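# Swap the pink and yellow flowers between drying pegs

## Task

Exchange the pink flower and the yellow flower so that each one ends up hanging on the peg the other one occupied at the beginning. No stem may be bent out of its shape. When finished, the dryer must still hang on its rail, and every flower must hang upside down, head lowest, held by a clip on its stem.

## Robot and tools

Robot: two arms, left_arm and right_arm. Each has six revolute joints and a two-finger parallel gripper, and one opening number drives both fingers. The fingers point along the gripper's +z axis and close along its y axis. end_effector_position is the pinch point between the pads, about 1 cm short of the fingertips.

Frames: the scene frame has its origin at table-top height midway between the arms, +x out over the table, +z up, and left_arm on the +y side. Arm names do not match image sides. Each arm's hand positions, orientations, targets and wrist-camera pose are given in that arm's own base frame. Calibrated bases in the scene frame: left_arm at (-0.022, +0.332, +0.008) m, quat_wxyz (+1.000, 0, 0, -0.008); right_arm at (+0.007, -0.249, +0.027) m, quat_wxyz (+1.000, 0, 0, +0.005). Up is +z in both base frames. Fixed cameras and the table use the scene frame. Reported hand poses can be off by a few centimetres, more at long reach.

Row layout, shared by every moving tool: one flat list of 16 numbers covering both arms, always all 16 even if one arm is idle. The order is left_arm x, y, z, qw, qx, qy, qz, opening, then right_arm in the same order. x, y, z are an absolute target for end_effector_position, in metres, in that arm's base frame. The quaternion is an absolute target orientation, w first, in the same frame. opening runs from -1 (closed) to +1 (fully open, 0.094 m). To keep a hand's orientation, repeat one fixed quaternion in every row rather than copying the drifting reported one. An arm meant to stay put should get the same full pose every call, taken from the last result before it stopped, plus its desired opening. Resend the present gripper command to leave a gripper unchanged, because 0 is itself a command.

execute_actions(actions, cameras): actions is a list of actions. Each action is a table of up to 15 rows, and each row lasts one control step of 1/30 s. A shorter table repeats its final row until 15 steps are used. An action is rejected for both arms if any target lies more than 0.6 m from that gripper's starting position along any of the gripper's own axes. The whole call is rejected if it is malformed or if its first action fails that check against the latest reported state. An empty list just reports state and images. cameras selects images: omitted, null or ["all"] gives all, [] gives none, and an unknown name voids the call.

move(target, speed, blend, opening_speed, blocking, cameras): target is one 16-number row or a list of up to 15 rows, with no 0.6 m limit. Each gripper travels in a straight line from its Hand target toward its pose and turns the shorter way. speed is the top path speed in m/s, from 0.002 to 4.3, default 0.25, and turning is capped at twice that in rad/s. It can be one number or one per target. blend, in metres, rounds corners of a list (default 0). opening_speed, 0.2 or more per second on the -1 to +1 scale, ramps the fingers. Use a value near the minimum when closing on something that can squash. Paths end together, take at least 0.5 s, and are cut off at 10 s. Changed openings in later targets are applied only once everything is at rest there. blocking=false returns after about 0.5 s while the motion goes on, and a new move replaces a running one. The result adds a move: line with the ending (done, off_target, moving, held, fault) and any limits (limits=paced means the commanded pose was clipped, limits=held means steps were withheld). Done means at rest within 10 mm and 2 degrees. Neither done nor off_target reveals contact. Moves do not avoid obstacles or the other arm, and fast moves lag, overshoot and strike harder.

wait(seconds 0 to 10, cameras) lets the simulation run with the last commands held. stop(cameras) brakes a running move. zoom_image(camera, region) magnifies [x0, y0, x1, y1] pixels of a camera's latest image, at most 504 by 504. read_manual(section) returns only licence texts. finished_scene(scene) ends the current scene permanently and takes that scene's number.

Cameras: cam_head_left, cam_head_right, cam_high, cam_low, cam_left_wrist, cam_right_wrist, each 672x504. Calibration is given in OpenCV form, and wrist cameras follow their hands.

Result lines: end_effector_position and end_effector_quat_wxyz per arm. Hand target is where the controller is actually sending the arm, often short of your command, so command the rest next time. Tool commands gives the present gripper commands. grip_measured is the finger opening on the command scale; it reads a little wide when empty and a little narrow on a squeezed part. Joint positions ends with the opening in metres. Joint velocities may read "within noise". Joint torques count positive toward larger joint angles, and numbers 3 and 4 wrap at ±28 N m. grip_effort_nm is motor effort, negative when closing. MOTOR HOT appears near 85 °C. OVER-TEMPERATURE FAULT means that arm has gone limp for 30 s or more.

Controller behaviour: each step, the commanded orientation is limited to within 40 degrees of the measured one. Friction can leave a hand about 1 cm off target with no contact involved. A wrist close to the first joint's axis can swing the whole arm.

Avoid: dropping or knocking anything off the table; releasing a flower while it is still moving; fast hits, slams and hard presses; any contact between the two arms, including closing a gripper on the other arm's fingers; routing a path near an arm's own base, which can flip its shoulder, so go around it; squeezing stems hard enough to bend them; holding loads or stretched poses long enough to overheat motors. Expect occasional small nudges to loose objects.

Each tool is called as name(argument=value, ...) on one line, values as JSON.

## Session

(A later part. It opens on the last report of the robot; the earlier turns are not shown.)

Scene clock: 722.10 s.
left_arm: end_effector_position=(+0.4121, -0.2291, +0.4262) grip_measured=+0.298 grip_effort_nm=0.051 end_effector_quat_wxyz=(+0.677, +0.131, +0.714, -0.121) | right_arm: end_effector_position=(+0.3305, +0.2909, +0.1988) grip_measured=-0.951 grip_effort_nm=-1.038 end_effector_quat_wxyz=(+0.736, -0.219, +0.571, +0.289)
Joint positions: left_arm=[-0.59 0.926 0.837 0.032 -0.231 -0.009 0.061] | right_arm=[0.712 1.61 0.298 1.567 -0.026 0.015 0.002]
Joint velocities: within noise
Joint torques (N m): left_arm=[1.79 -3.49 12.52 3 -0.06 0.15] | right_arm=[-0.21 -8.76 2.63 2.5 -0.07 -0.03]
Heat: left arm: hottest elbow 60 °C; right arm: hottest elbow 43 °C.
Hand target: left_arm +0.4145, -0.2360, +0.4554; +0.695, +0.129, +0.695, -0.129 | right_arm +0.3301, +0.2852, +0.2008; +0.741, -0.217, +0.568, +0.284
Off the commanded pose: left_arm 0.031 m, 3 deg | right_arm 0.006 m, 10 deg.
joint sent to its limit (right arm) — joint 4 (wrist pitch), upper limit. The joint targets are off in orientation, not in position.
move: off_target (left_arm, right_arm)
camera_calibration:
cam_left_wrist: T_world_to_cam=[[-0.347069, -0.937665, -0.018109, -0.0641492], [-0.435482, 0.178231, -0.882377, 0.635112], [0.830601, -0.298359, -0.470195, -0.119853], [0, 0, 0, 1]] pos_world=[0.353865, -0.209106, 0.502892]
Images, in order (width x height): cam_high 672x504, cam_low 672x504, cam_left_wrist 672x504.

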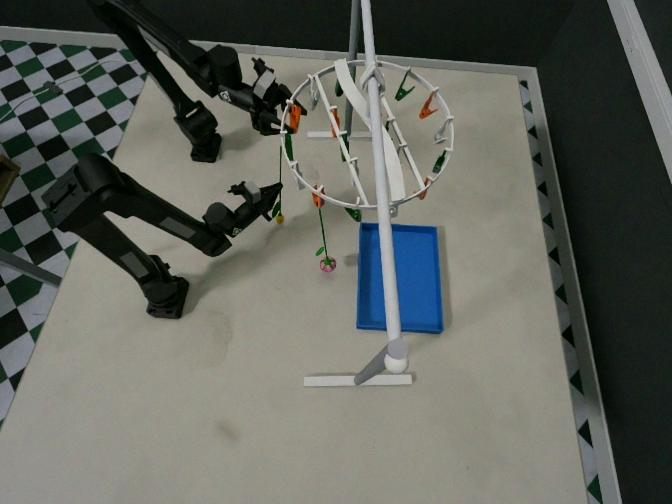

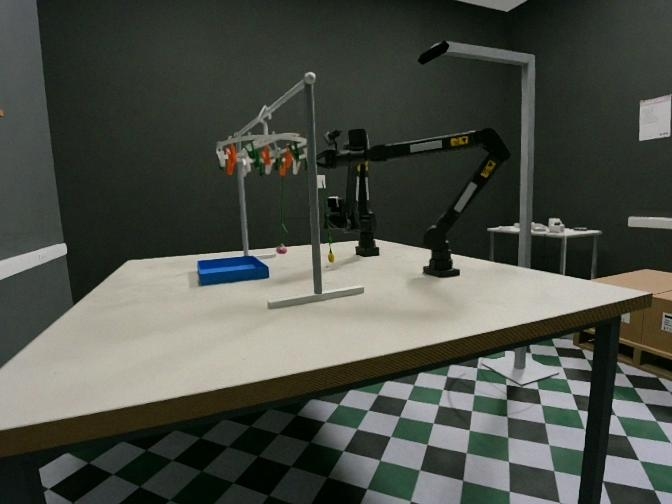

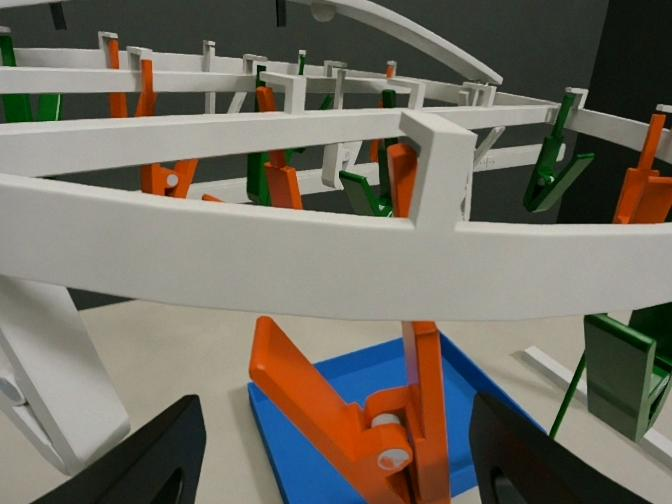

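move(target=[0.418,-0.247,0.456,0.695,0.1289,0.695,-0.1289,0.3,0.33,0.285,0.20,0.787,-0.1925,0.501,0.3021,-0.98], speed=0.06, cameras=["cam_left_wrist"])

Scene clock: 726.93 s.
left_arm: end_effector_position=(+0.4130, -0.2380, +0.4198) grip_measured=+0.298 grip_effort_nm=0.051 end_effector_quat_wxyz=(+0.673, +0.133, +0.717, -0.119) | right_arm: end_effector_position=(+0.3305, +0.2909, +0.1988) grip_measured=-0.951 grip_effort_nm=-1.033 end_effector_quat_wxyz=(+0.736, -0.219, +0.571, +0.289)
Joint positions: left_arm=[-0.612 0.945 0.837 0.042 -0.253 -0.009 0.061] | right_arm=[0.712 1.61 0.298 1.567 -0.026 0.015 0.002]
Joint velocities: within noise
Joint torques (N m): left_arm=[1.79 -3.66 13.22 2.97 -0.06 0.15] | right_arm=[-0.26 -8.64 2.69 2.43 -0.07 -0.04]
Heat: left arm: hottest elbow 61 °C; right arm: hottest elbow 42 °C.
Hand target: left_arm +0.4158, -0.2455, +0.4553; +0.695, +0.129, +0.695, -0.129 | right_arm +0.3301, +0.2852, +0.2008; +0.741, -0.217, +0.568, +0.284
Off the commanded pose: left_arm 0.038 m, 4 deg | right_arm 0.006 m, 10 deg.
joint sent to its limit (right arm) — joint 4 (wrist pitch), upper limit. The joint targets are off in orientation, not in position.
move: off_target (left_arm, right_arm)
camera_calibration:
cam_left_wrist: T_world_to_cam=[[-0.347285, -0.937505, -0.0218788, -0.0706313], [-0.441991, 0.184217, -0.8779, 0.633643], [0.827066, -0.295211, -0.478344, -0.120463], [0, 0, 0, 1]] pos_world=[0.355166, -0.218507, 0.497107]
Images, in order (width x height): cam_left_wrist 672x504.

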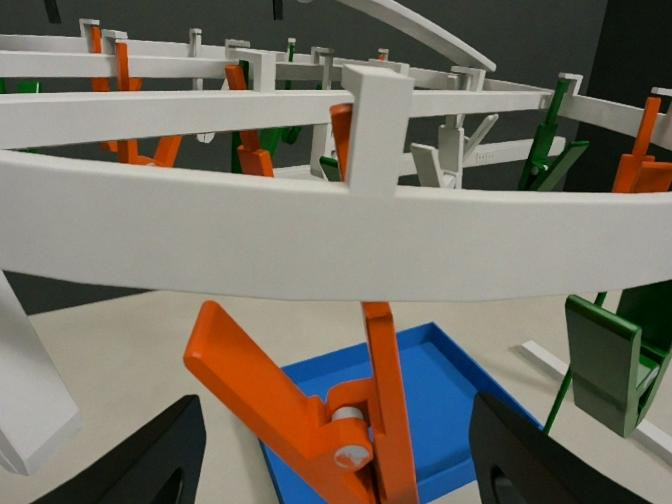

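move(target=[0.421,-0.236,0.463,0.695,0.1289,0.695,-0.1289,0.3,0.33,0.285,0.20,0.787,-0.1925,0.501,0.3021,-0.98], speed=0.06, cameras=["cam_left_wrist"])

Scene clock: 730.23 s.
left_arm: end_effector_position=(+0.4147, -0.2373, +0.4240) grip_measured=+0.298 grip_effort_nm=0.046 end_effector_quat_wxyz=(+0.675, +0.137, +0.714, -0.126) | right_arm: end_effector_position=(+0.3305, +0.2909, +0.1988) grip_measured=-0.951 grip_effort_nm=-1.038 end_effector_quat_wxyz=(+0.736, -0.219, +0.571, +0.289)
Joint positions: left_arm=[-0.599 0.945 0.844 0.042 -0.226 -0.009 0.061] | right_arm=[0.712 1.61 0.298 1.567 -0.026 0.015 0.002]
Joint velocities: within noise
Joint torques (N m): left_arm=[3.31 -4.54 13.52 2.06 0.14 0.16] | right_arm=[-0.15 -8.59 2.66 2.48 -0.08 -0.04]
Heat: left arm: hottest elbow 62 °C; right arm: hottest elbow 42 °C.
Hand target: left_arm +0.4188, -0.2347, +0.4623; +0.695, +0.129, +0.695, -0.129 | right_arm +0.3301, +0.2852, +0.2008; +0.741, -0.217, +0.568, +0.284
Off the commanded pose: left_arm 0.040 m, 3 deg | right_arm 0.006 m, 10 deg.
joint sent to its limit (right arm) — joint 4 (wrist pitch), upper limit. The joint targets are off in orientation, not in position.
move: off_target (left_arm, right_arm)
camera_calibration:
cam_left_wrist: T_world_to_cam=[[-0.360724, -0.932489, -0.0185024, -0.0639572], [-0.43523, 0.185844, -0.88093, 0.636822], [0.824896, -0.30972, -0.472885, -0.124585], [0, 0, 0, 1]] pos_world=[0.356863, -0.216575, 0.500898]
Images, in order (width x height): cam_left_wrist 672x504.

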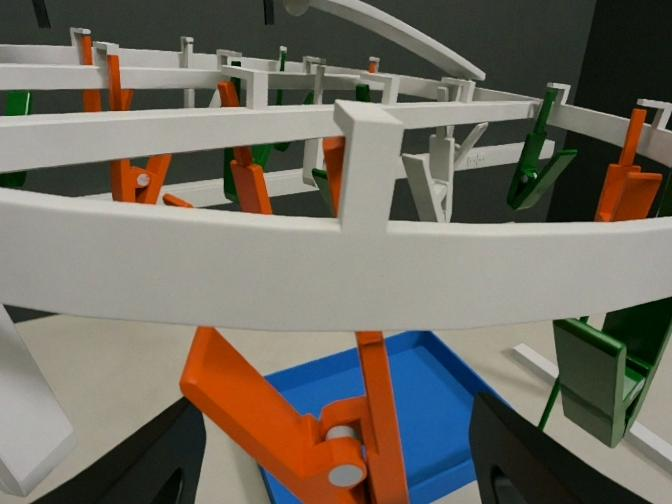

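move(target=[0.425,-0.226,0.463,0.695,0.1289,0.695,-0.1289,0.3,0.33,0.285,0.20,0.787,-0.1925,0.501,0.3021,-0.98], speed=0.06, cameras=["cam_left_wrist"])

Scene clock: 733.80 s.
left_arm: end_effector_position=(+0.4204, -0.2287, +0.4242) grip_measured=+0.298 grip_effort_nm=0.046 end_effector_quat_wxyz=(+0.674, +0.136, +0.715, -0.127) | right_arm: end_effector_position=(+0.3305, +0.2909, +0.1988) grip_measured=-0.951 grip_effort_nm=-1.033 end_effector_quat_wxyz=(+0.736, -0.219, +0.571, +0.289)
Joint positions: left_arm=[-0.566 0.945 0.844 0.042 -0.192 -0.009 0.061] | right_arm=[0.712 1.61 0.298 1.567 -0.026 0.015 0.002]
Joint velocities: within noise
Joint torques (N m): left_arm=[3.25 -5.01 13.31 1.98 0.15 0.16] | right_arm=[-0.26 -8.7 2.7 2.47 -0.07 -0.04]
Heat: left arm: hottest elbow 62 °C; right arm: hottest elbow 41 °C.
Hand target: left_arm +0.4229, -0.2251, +0.4624; +0.695, +0.129, +0.695, -0.129 | right_arm +0.3301, +0.2852, +0.2008; +0.741, -0.217, +0.568, +0.284
Off the commanded pose: left_arm 0.039 m, 3 deg | right_arm 0.006 m, 10 deg.
joint sent to its limit (right arm) — joint 4 (wrist pitch), upper limit. The joint targets are off in orientation, not in position.
move: off_target (left_arm, right_arm)
camera_calibration:
cam_left_wrist: T_world_to_cam=[[-0.360996, -0.932423, -0.0164294, -0.0545813], [-0.435934, 0.184297, -0.880906, 0.637811], [0.824405, -0.310841, -0.473005, -0.126543], [0, 0, 0, 1]] pos_world=[0.362663, -0.207775, 0.5011]
Images, in order (width x height): cam_left_wrist 672x504.

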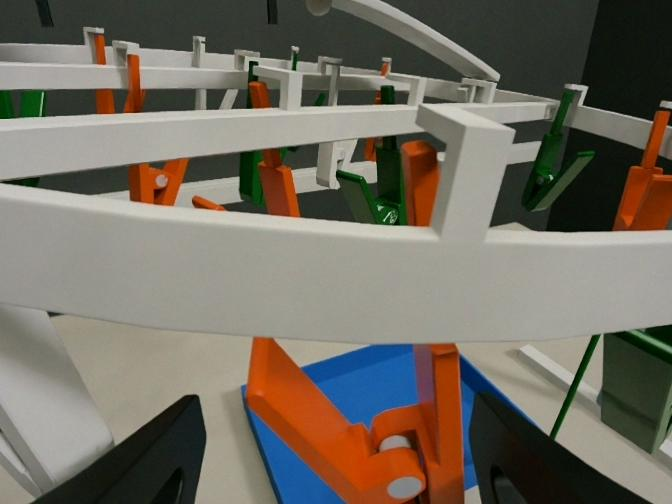

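move(target=[0.423,-0.238,0.463,0.695,0.1289,0.695,-0.1289,0.3,0.33,0.285,0.20,0.787,-0.1925,0.501,0.3021,-0.98], speed=0.06, cameras=["cam_left_wrist"])

Scene clock: 737.70 s.
left_arm: end_effector_position=(+0.4191, -0.2301, +0.4273) grip_measured=+0.298 grip_effort_nm=0.051 end_effector_quat_wxyz=(+0.677, +0.131, +0.714, -0.122) | right_arm: end_effector_position=(+0.3305, +0.2909, +0.1988) grip_measured=-0.951 grip_effort_nm=-1.028 end_effector_quat_wxyz=(+0.736, -0.219, +0.571, +0.289)
Joint positions: left_arm=[-0.58 0.945 0.849 0.042 -0.221 -0.009 0.061] | right_arm=[0.712 1.61 0.298 1.567 -0.026 0.015 0.002]
Joint velocities: within noise
Joint torques (N m): left_arm=[1.79 -3.96 13.53 2.18 -0.08 0.15] | right_arm=[-0.21 -8.64 2.63 2.5 -0.07 -0.03]
Heat: left arm: hottest elbow 61 °C; right arm: hottest elbow 41 °C.
Hand target: left_arm +0.4210, -0.2367, +0.4624; +0.695, +0.129, +0.695, -0.129 | right_arm +0.3301, +0.2852, +0.2008; +0.741, -0.217, +0.568, +0.284
Off the commanded pose: left_arm 0.037 m, 3 deg | right_arm 0.006 m, 10 deg.
joint sent to its limit (right arm) — joint 4 (wrist pitch), upper limit. The joint targets are off in orientation, not in position.
move: off_target (left_arm, right_arm)
camera_calibration:
cam_left_wrist: T_world_to_cam=[[-0.347066, -0.937686, -0.0170577, -0.06315], [-0.434119, 0.17675, -0.883346, 0.638799], [0.831316, -0.299174, -0.468411, -0.126628], [0, 0, 0, 1]] pos_world=[0.360665, -0.210006, 0.503889]
Images, in order (width x height): cam_left_wrist 672x504.

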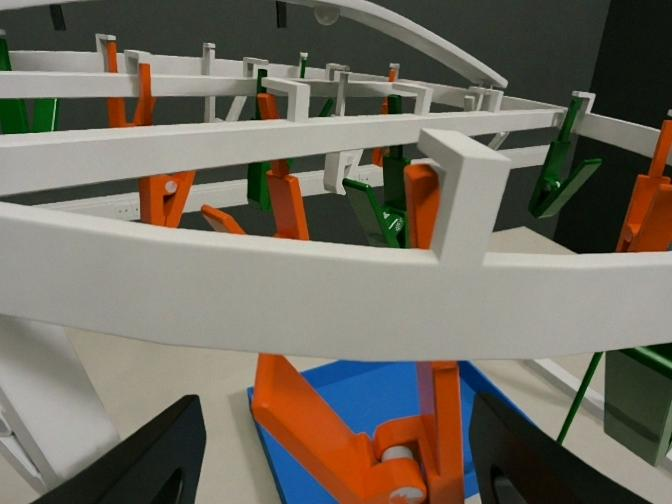

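move(target=[0.423,-0.240,0.463,0.695,0.1289,0.695,-0.1289,-0.72,0.33,0.285,0.20,0.787,-0.1925,0.501,0.3021,-0.98], opening_speed=0.35, cameras=["cam_left_wrist","cam_low","cam_right_wrist","cam_head_left","cam_high"])

zoom_image(camera="cam_low", region=[290, 130, 350, 270])

Scene clock: 743.03 s.
left_arm: end_effector_position=(+0.4182, -0.2316, +0.4273) grip_measured=-0.574 grip_effort_nm=-1.053 end_effector_quat_wxyz=(+0.677, +0.131, +0.714, -0.122) | right_arm: end_effector_position=(+0.3305, +0.2909, +0.1988) grip_measured=-0.951 grip_effort_nm=-1.028 end_effector_quat_wxyz=(+0.736, -0.219, +0.571, +0.289)
Joint positions: left_arm=[-0.586 0.945 0.849 0.042 -0.227 -0.009 0.02] | right_arm=[0.712 1.61 0.298 1.567 -0.026 0.015 0.002]
Joint velocities: within noise
Joint torques (N m): left_arm=[1.85 -3.72 13.61 2.26 -0.06 0.15] | right_arm=[-0.15 -8.7 2.71 2.5 -0.06 -0.03]
Heat: left arm: hottest elbow 63 °C; right arm: hottest elbow 40 °C.
Hand target: left_arm +0.4209, -0.2387, +0.4623; +0.695, +0.129, +0.695, -0.129 | right_arm +0.3301, +0.2852, +0.2008; +0.741, -0.217, +0.568, +0.284
Off the commanded pose: left_arm 0.037 m, 3 deg | right_arm 0.006 m, 10 deg.
joint sent to its limit (right arm) — joint 4 (wrist pitch), upper limit. The joint targets are off in orientation, not in position.
move: off_target (left_arm, right_arm)
camera_calibration:
cam_left_wrist: T_world_to_cam=[[-0.347066, -0.93768, -0.0173456, -0.0647572], [-0.433934, 0.176955, -0.883396, 0.638631], [0.831412, -0.29907, -0.468307, -0.126311], [0, 0, 0, 1]] pos_world=[0.359665, -0.211506, 0.503889]
cam_right_wrist: T_world_to_cam=[[0.677823, -0.735222, 0.00193032, -0.0116316], [-0.125954, -0.118707, -0.984908, 0.313154], [0.724356, 0.667351, -0.173066, -0.312231], [0, 0, 0, 1]] pos_world=[0.273494, 0.236989, 0.254413]
Images, in order (width x height): cam_head_left 672x504, cam_high 672x504, cam_low 672x504, cam_left_wrist 672x504, cam_right_wrist 672x504.

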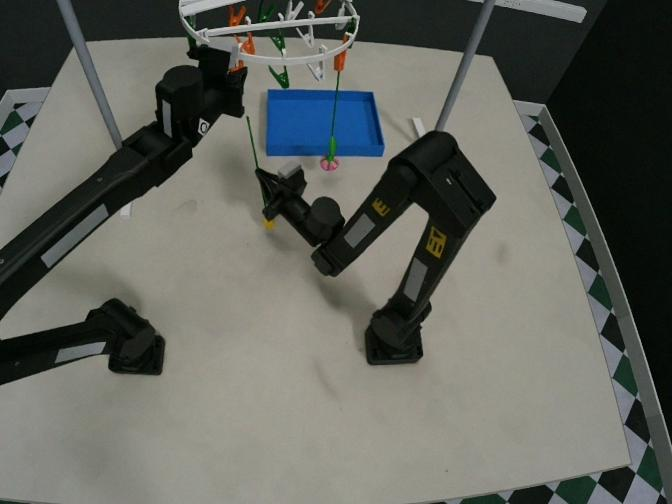

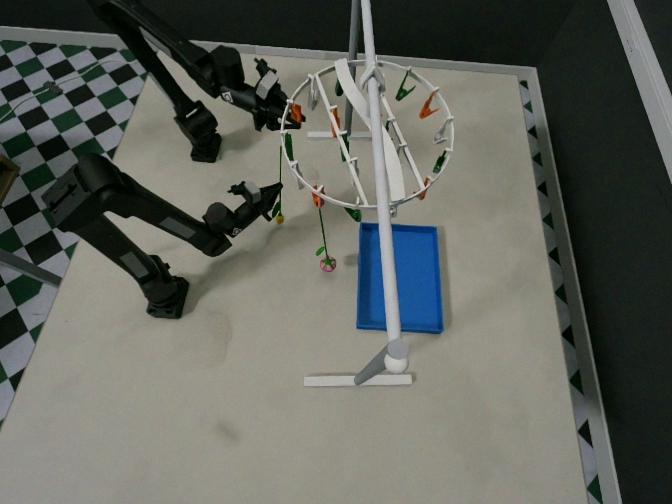

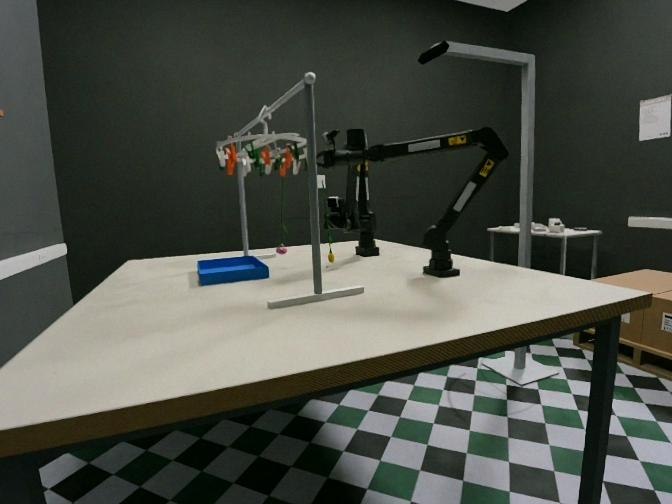

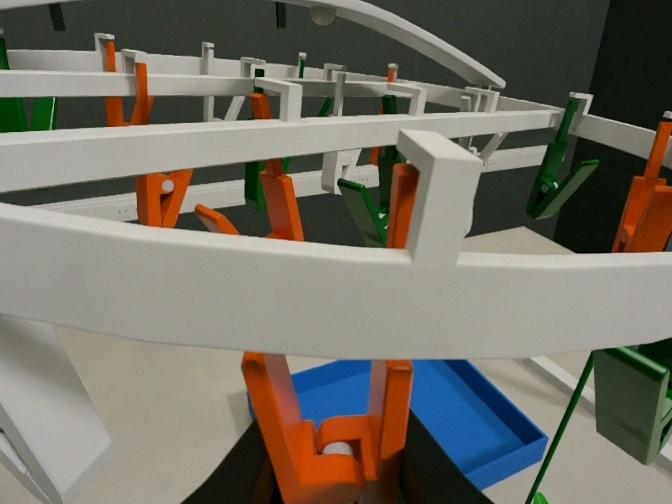

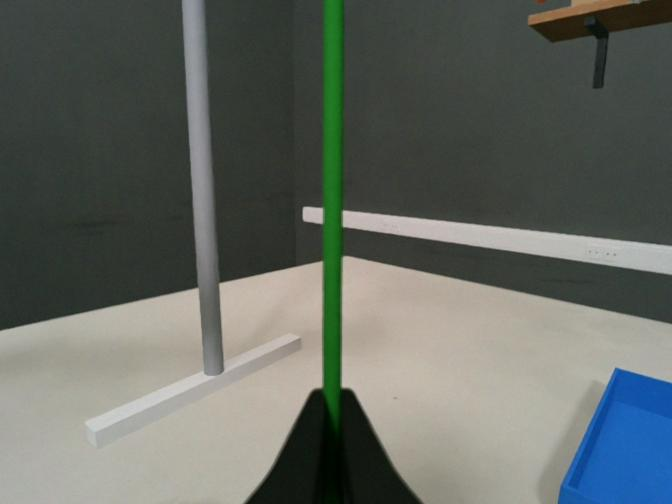

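Scaled by 3.600 from the camera's 672x504 image, which has a finer 960x720 frame.

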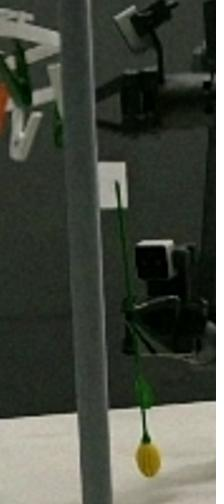

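move(target=[0.423,-0.240,0.463,0.695,0.1289,0.695,-0.1289,-0.72,0.405,0.310,0.20,0.787,-0.1925,0.501,0.3021,-0.98], speed=0.07, cameras=["cam_low","cam_right_wrist","cam_head_left","cam_head_right"])

zoom_image(camera="cam_head_left", region=[200, 40, 290, 160])

zoom_image(camera="cam_head_right", region=[170, 40, 260, 160])

zoom_image(camera="cam_low", region=[280, 130, 340, 250])

Scene clock: 750.07 s.
left_arm: end_effector_position=(+0.4182, -0.2316, +0.4273) grip_measured=-0.575 grip_effort_nm=-1.062 end_effector_quat_wxyz=(+0.677, +0.131, +0.714, -0.122) | right_arm: end_effector_position=(+0.3951, +0.3083, +0.1949) grip_measured=-0.951 grip_effort_nm=-1.038 end_effector_quat_wxyz=(+0.749, -0.220, +0.557, +0.284)
Joint positions: left_arm=[-0.586 0.945 0.849 0.042 -0.227 -0.009 0.02] | right_arm=[0.627 1.749 0.47 1.567 -0.107 0.017 0.002]
Joint velocities: within noise
Joint torques (N m): left_arm=[1.79 -3.78 13.63 2.25 -0.06 0.15] | right_arm=[-0.32 -10.05 5.75 2.48 -0.05 0.2]
Heat: left arm: hottest elbow 64 °C; right arm: hottest elbow 40 °C.
Hand target: left_arm +0.4209, -0.2387, +0.4623; +0.695, +0.129, +0.695, -0.129 | right_arm +0.4049, +0.3098, +0.2005; +0.755, -0.211, +0.549, +0.289
Off the commanded pose: left_arm 0.037 m, 3 deg | right_arm 0.011 m, 9 deg.
joint sent to its limit (right arm) — joint 4 (wrist pitch), upper limit. The joint targets are off in orientation, not in position.
move: off_target (left_arm, right_arm)
camera_calibration:
cam_right_wrist: T_world_to_cam=[[0.671991, -0.740182, 0.0236257, -0.0429988], [-0.0891086, -0.112488, -0.98965, 0.303943], [0.735178, 0.662931, -0.141547, -0.380456], [0, 0, 0, 1]] pos_world=[0.335681, 0.254579, 0.24796]
Images, in order (width x height): cam_head_left 672x504, cam_head_right 672x504, cam_low 672x504, cam_right_wrist 672x504.

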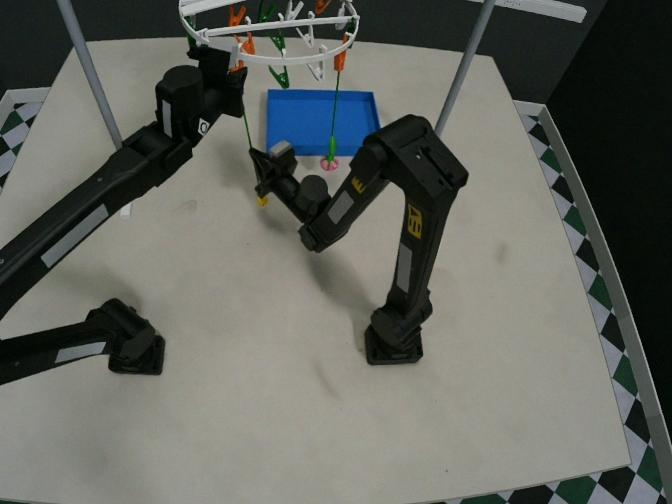

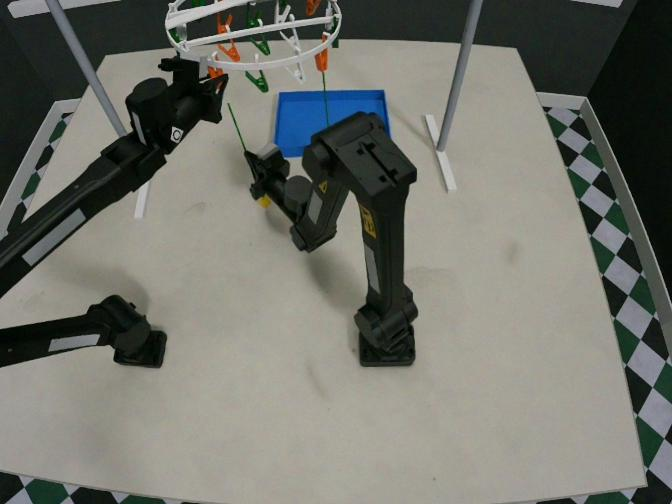

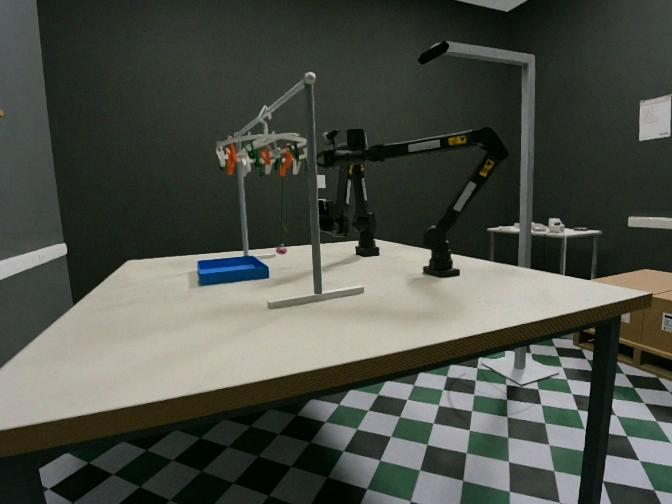

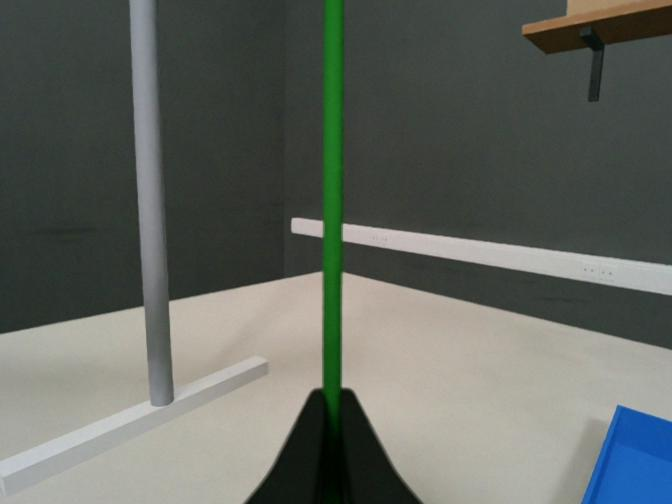

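Scaled by 4.200 from the camera's 672x504 image, which has a finer 960x720 frame.

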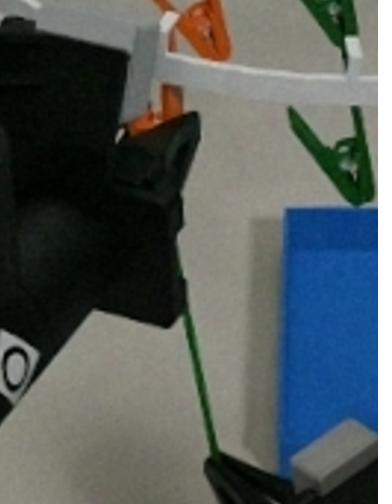

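Scaled by 4.200 from the camera's 672x504 image, which has a finer 960x720 frame.

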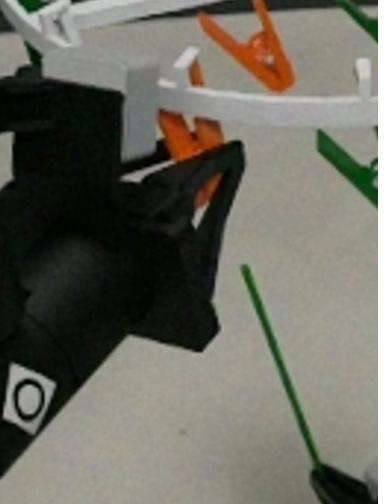

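Scaled by 4.200 from the camera's 672x504 image, which has a finer 960x720 frame.

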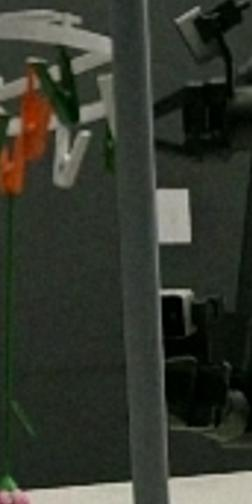

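zoom_image(camera="cam_head_left", region=[225, 50, 275, 110])

wait(seconds=0.1, cameras=["cam_high","cam_head_right","cam_head_left"])

zoom_image(camera="cam_high", region=[260, 90, 320, 190])

Scaled by 8.400 from the camera's 672x504 image, which has a finer 960x720 frame.

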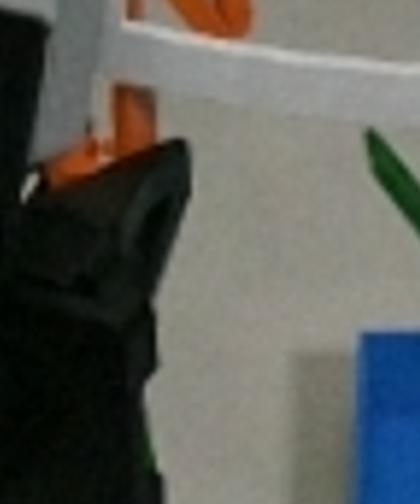

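Scene clock: 756.30 s.
left_arm: end_effector_position=(+0.4182, -0.2316, +0.4273) grip_measured=-0.575 grip_effort_nm=-1.062 end_effector_quat_wxyz=(+0.677, +0.131, +0.714, -0.122) | right_arm: end_effector_position=(+0.3951, +0.3084, +0.1949) grip_measured=-0.951 grip_effort_nm=-1.033 end_effector_quat_wxyz=(+0.749, -0.220, +0.557, +0.284)
Joint positions: left_arm=[-0.586 0.945 0.849 0.042 -0.227 -0.009 0.02] | right_arm=[0.627 1.749 0.47 1.567 -0.107 0.018 0.002]
Joint velocities: within noise
Joint torques (N m): left_arm=[1.85 -3.78 13.63 2.28 -0.06 0.15] | right_arm=[-0.21 -10.05 5.78 2.45 -0.05 0.19]
Heat: left arm: hottest elbow 65 °C; right arm: hottest elbow 40 °C.
Hand target: left_arm +0.4209, -0.2387, +0.4623; +0.695, +0.129, +0.695, -0.129 | right_arm +0.4048, +0.3099, +0.2006; +0.755, -0.211, +0.549, +0.289
Tool commands: left_gripper/opening=-0.72 right_gripper/opening=-0.98
Off the commanded pose: left_arm 0.037 m, 3 deg | right_arm 0.011 m, 9 deg.
wait: 0.10 s; at rest from the start
Images, in order (width x height): cam_head_left 672x504, cam_head_right 672x504, cam_high 672x504.

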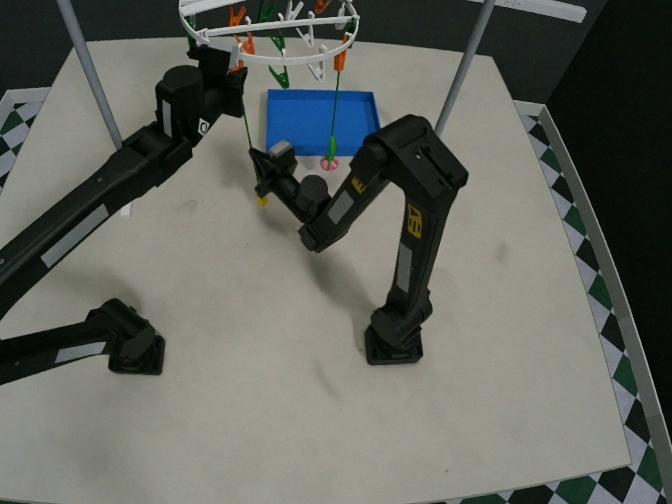

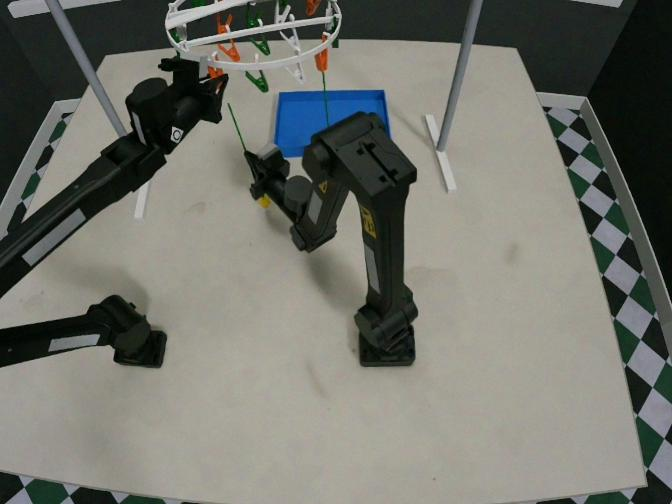

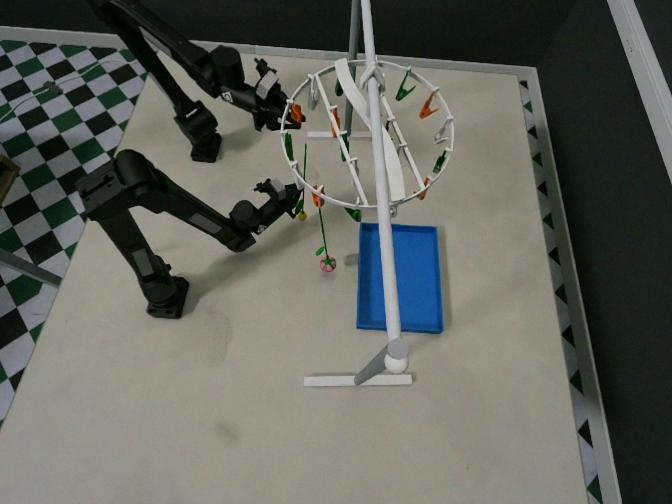

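Scaled by 5.040 from the camera's 672x504 image, which has a finer 960x720 frame.

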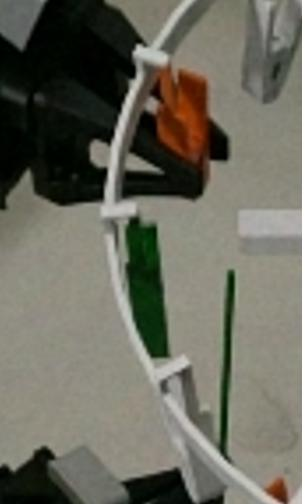

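move(target=[0.423,-0.240,0.463,0.695,0.1289,0.695,-0.1289,-0.72,0.402,0.324,0.228,0.787,-0.1925,0.501,0.3021,-0.98], speed=0.05, cameras=["cam_low","cam_right_wrist","cam_head_left","cam_head_right","cam_high"])

zoom_image(camera="cam_head_right", region=[200, 60, 250, 120])

zoom_image(camera="cam_high", region=[270, 90, 320, 150])

zoom_image(camera="cam_head_left", region=[225, 50, 275, 110])

Scene clock: 767.73 s.
left_arm: end_effector_position=(+0.4182, -0.2316, +0.4273) grip_measured=-0.575 grip_effort_nm=-1.067 end_effector_quat_wxyz=(+0.677, +0.131, +0.714, -0.122) | right_arm: end_effector_position=(+0.3992, +0.3159, +0.2107) grip_measured=-0.951 grip_effort_nm=-1.038 end_effector_quat_wxyz=(+0.761, -0.208, +0.544, +0.285)
Joint positions: left_arm=[-0.586 0.945 0.849 0.042 -0.227 -0.009 0.02] | right_arm=[0.645 1.737 0.499 1.567 -0.074 0.018 0.002]
Joint velocities: within noise
Joint torques (N m): left_arm=[1.79 -3.72 13.64 2.25 -0.06 0.15] | right_arm=[1.55 -12.57 6.06 2.43 0.1 0.15]
Heat: left arm: hottest elbow 67 °C; right arm: hottest elbow 40 °C.
Hand target: left_arm +0.4209, -0.2386, +0.4623; +0.695, +0.129, +0.695, -0.129 | right_arm +0.4015, +0.3236, +0.2285; +0.773, -0.201, +0.524, +0.297
Off the commanded pose: left_arm 0.037 m, 3 deg | right_arm 0.019 m, 6 deg.
joint sent to its limit (right arm) — joint 4 (wrist pitch), upper limit. The joint targets are off in orientation, not in position.
move: off_target (left_arm, right_arm)
camera_calibration:
cam_right_wrist: T_world_to_cam=[[0.662217, -0.749121, 0.0169266, -0.0323081], [-0.0642618, -0.0792841, -0.994779, 0.301532], [0.746552, 0.657671, -0.100643, -0.397691], [0, 0, 0, 1]] pos_world=[0.337669, 0.261254, 0.26048]
Images, in order (width x height): cam_head_left 672x504, cam_head_right 672x504, cam_high 672x504, cam_low 672x504, cam_right_wrist 672x504.

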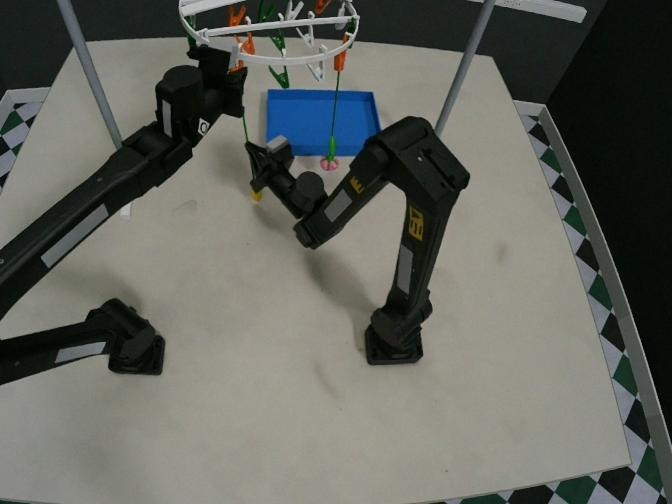

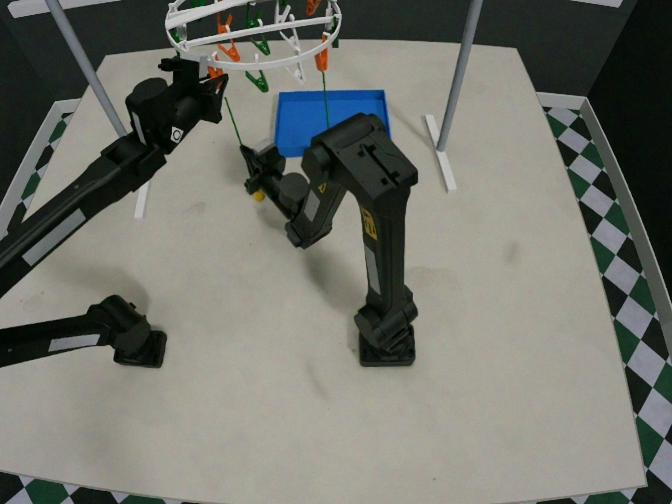

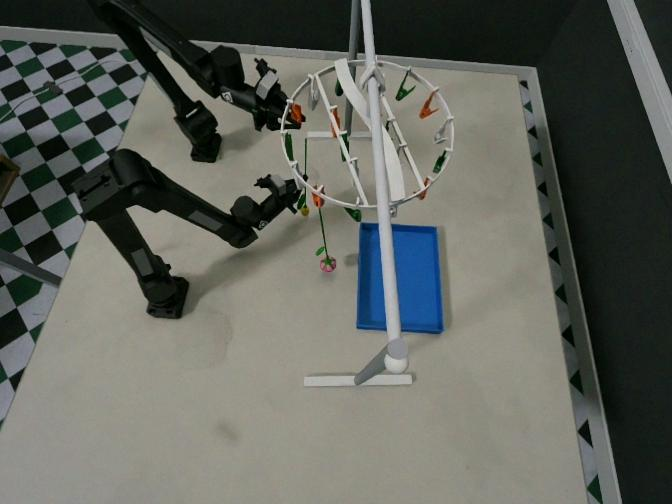

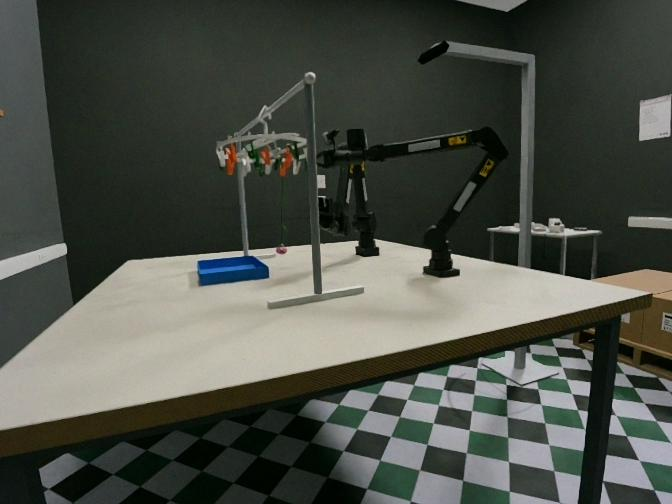

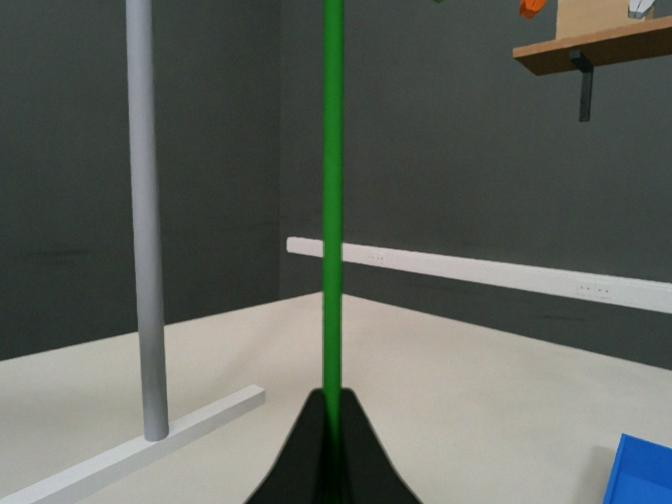

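Scaled by 8.400 from the camera's 672x504 image, which has a finer 960x720 frame.

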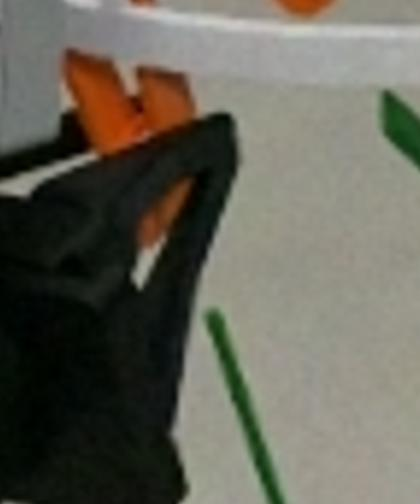

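Scaled by 8.400 from the camera's 672x504 image, which has a finer 960x720 frame.

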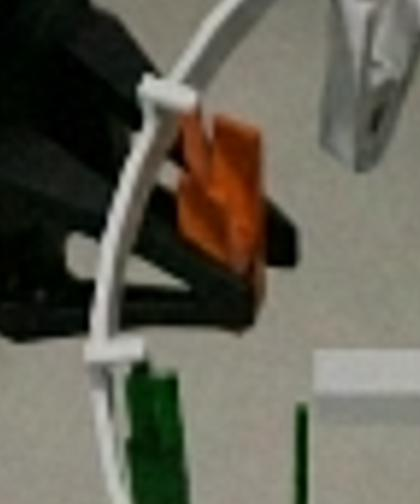

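Scaled by 8.400 from the camera's 672x504 image, which has a finer 960x720 frame.

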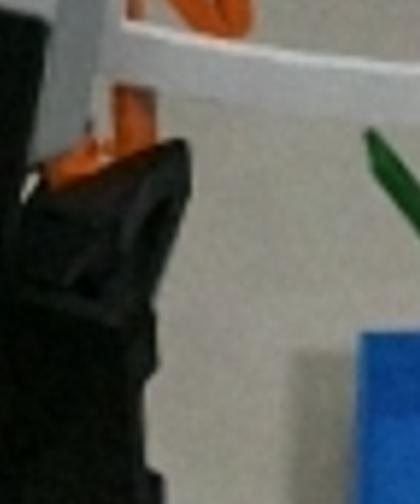

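move(target=[0.423,-0.240,0.463,0.695,0.1289,0.695,-0.1289,-0.72,0.397,0.338,0.240,0.787,-0.1925,0.501,0.3021,-0.98], speed=0.05, cameras=["cam_head_right","cam_high"])

zoom_image(camera="cam_head_right", region=[200, 60, 250, 120])

zoom_image(camera="cam_high", region=[270, 90, 320, 150])

Scene clock: 775.23 s.
left_arm: end_effector_position=(+0.4182, -0.2316, +0.4273) grip_measured=-0.575 grip_effort_nm=-1.067 end_effector_quat_wxyz=(+0.677, +0.131, +0.714, -0.122) | right_arm: end_effector_position=(+0.3943, +0.3301, +0.2219) grip_measured=-0.951 grip_effort_nm=-1.038 end_effector_quat_wxyz=(+0.767, -0.201, +0.534, +0.293)
Joint positions: left_arm=[-0.586 0.945 0.849 0.042 -0.227 -0.009 0.02] | right_arm=[0.685 1.73 0.52 1.567 -0.037 0.018 0.002]
Joint velocities: within noise
Joint torques (N m): left_arm=[1.85 -3.72 13.63 2.26 -0.06 0.15] | right_arm=[1.26 -12.69 6.39 2.41 0.09 0.01]
Heat: left arm: hottest elbow 68 °C; right arm: hottest elbow 40 °C.
Hand target: left_arm +0.4209, -0.2386, +0.4623; +0.695, +0.129, +0.695, -0.129 | right_arm +0.3965, +0.3376, +0.2405; +0.780, -0.197, +0.512, +0.300
Off the commanded pose: left_arm 0.037 m, 3 deg | right_arm 0.020 m, 5 deg.
joint sent to its limit (right arm) — joint 4 (wrist pitch), upper limit. The joint targets still meet the commanded pose.
move: off_target (left_arm, right_arm)
Images, in order (width x height): cam_head_right 672x504, cam_high 672x504.

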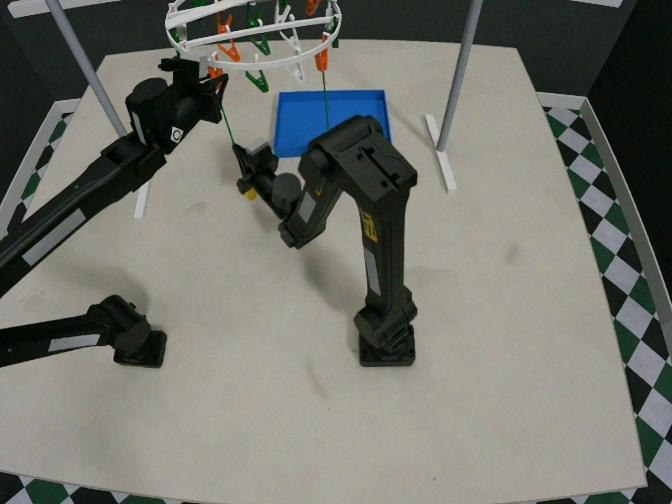

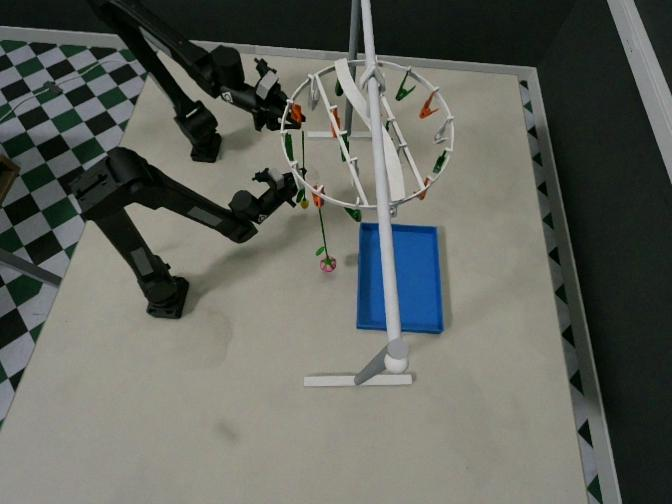

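Scaled by 8.400 from the camera's 672x504 image, which has a finer 960x720 frame.

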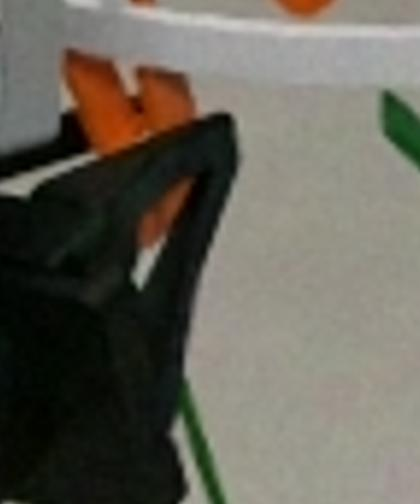

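Scaled by 8.400 from the camera's 672x504 image, which has a finer 960x720 frame.

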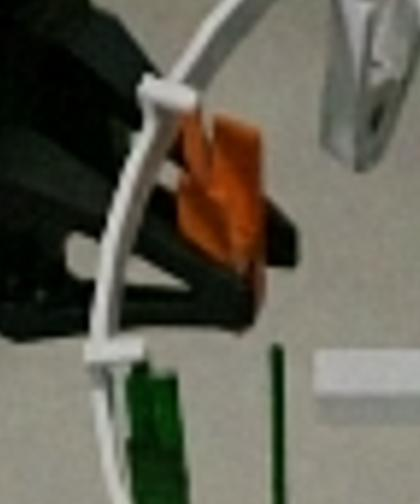

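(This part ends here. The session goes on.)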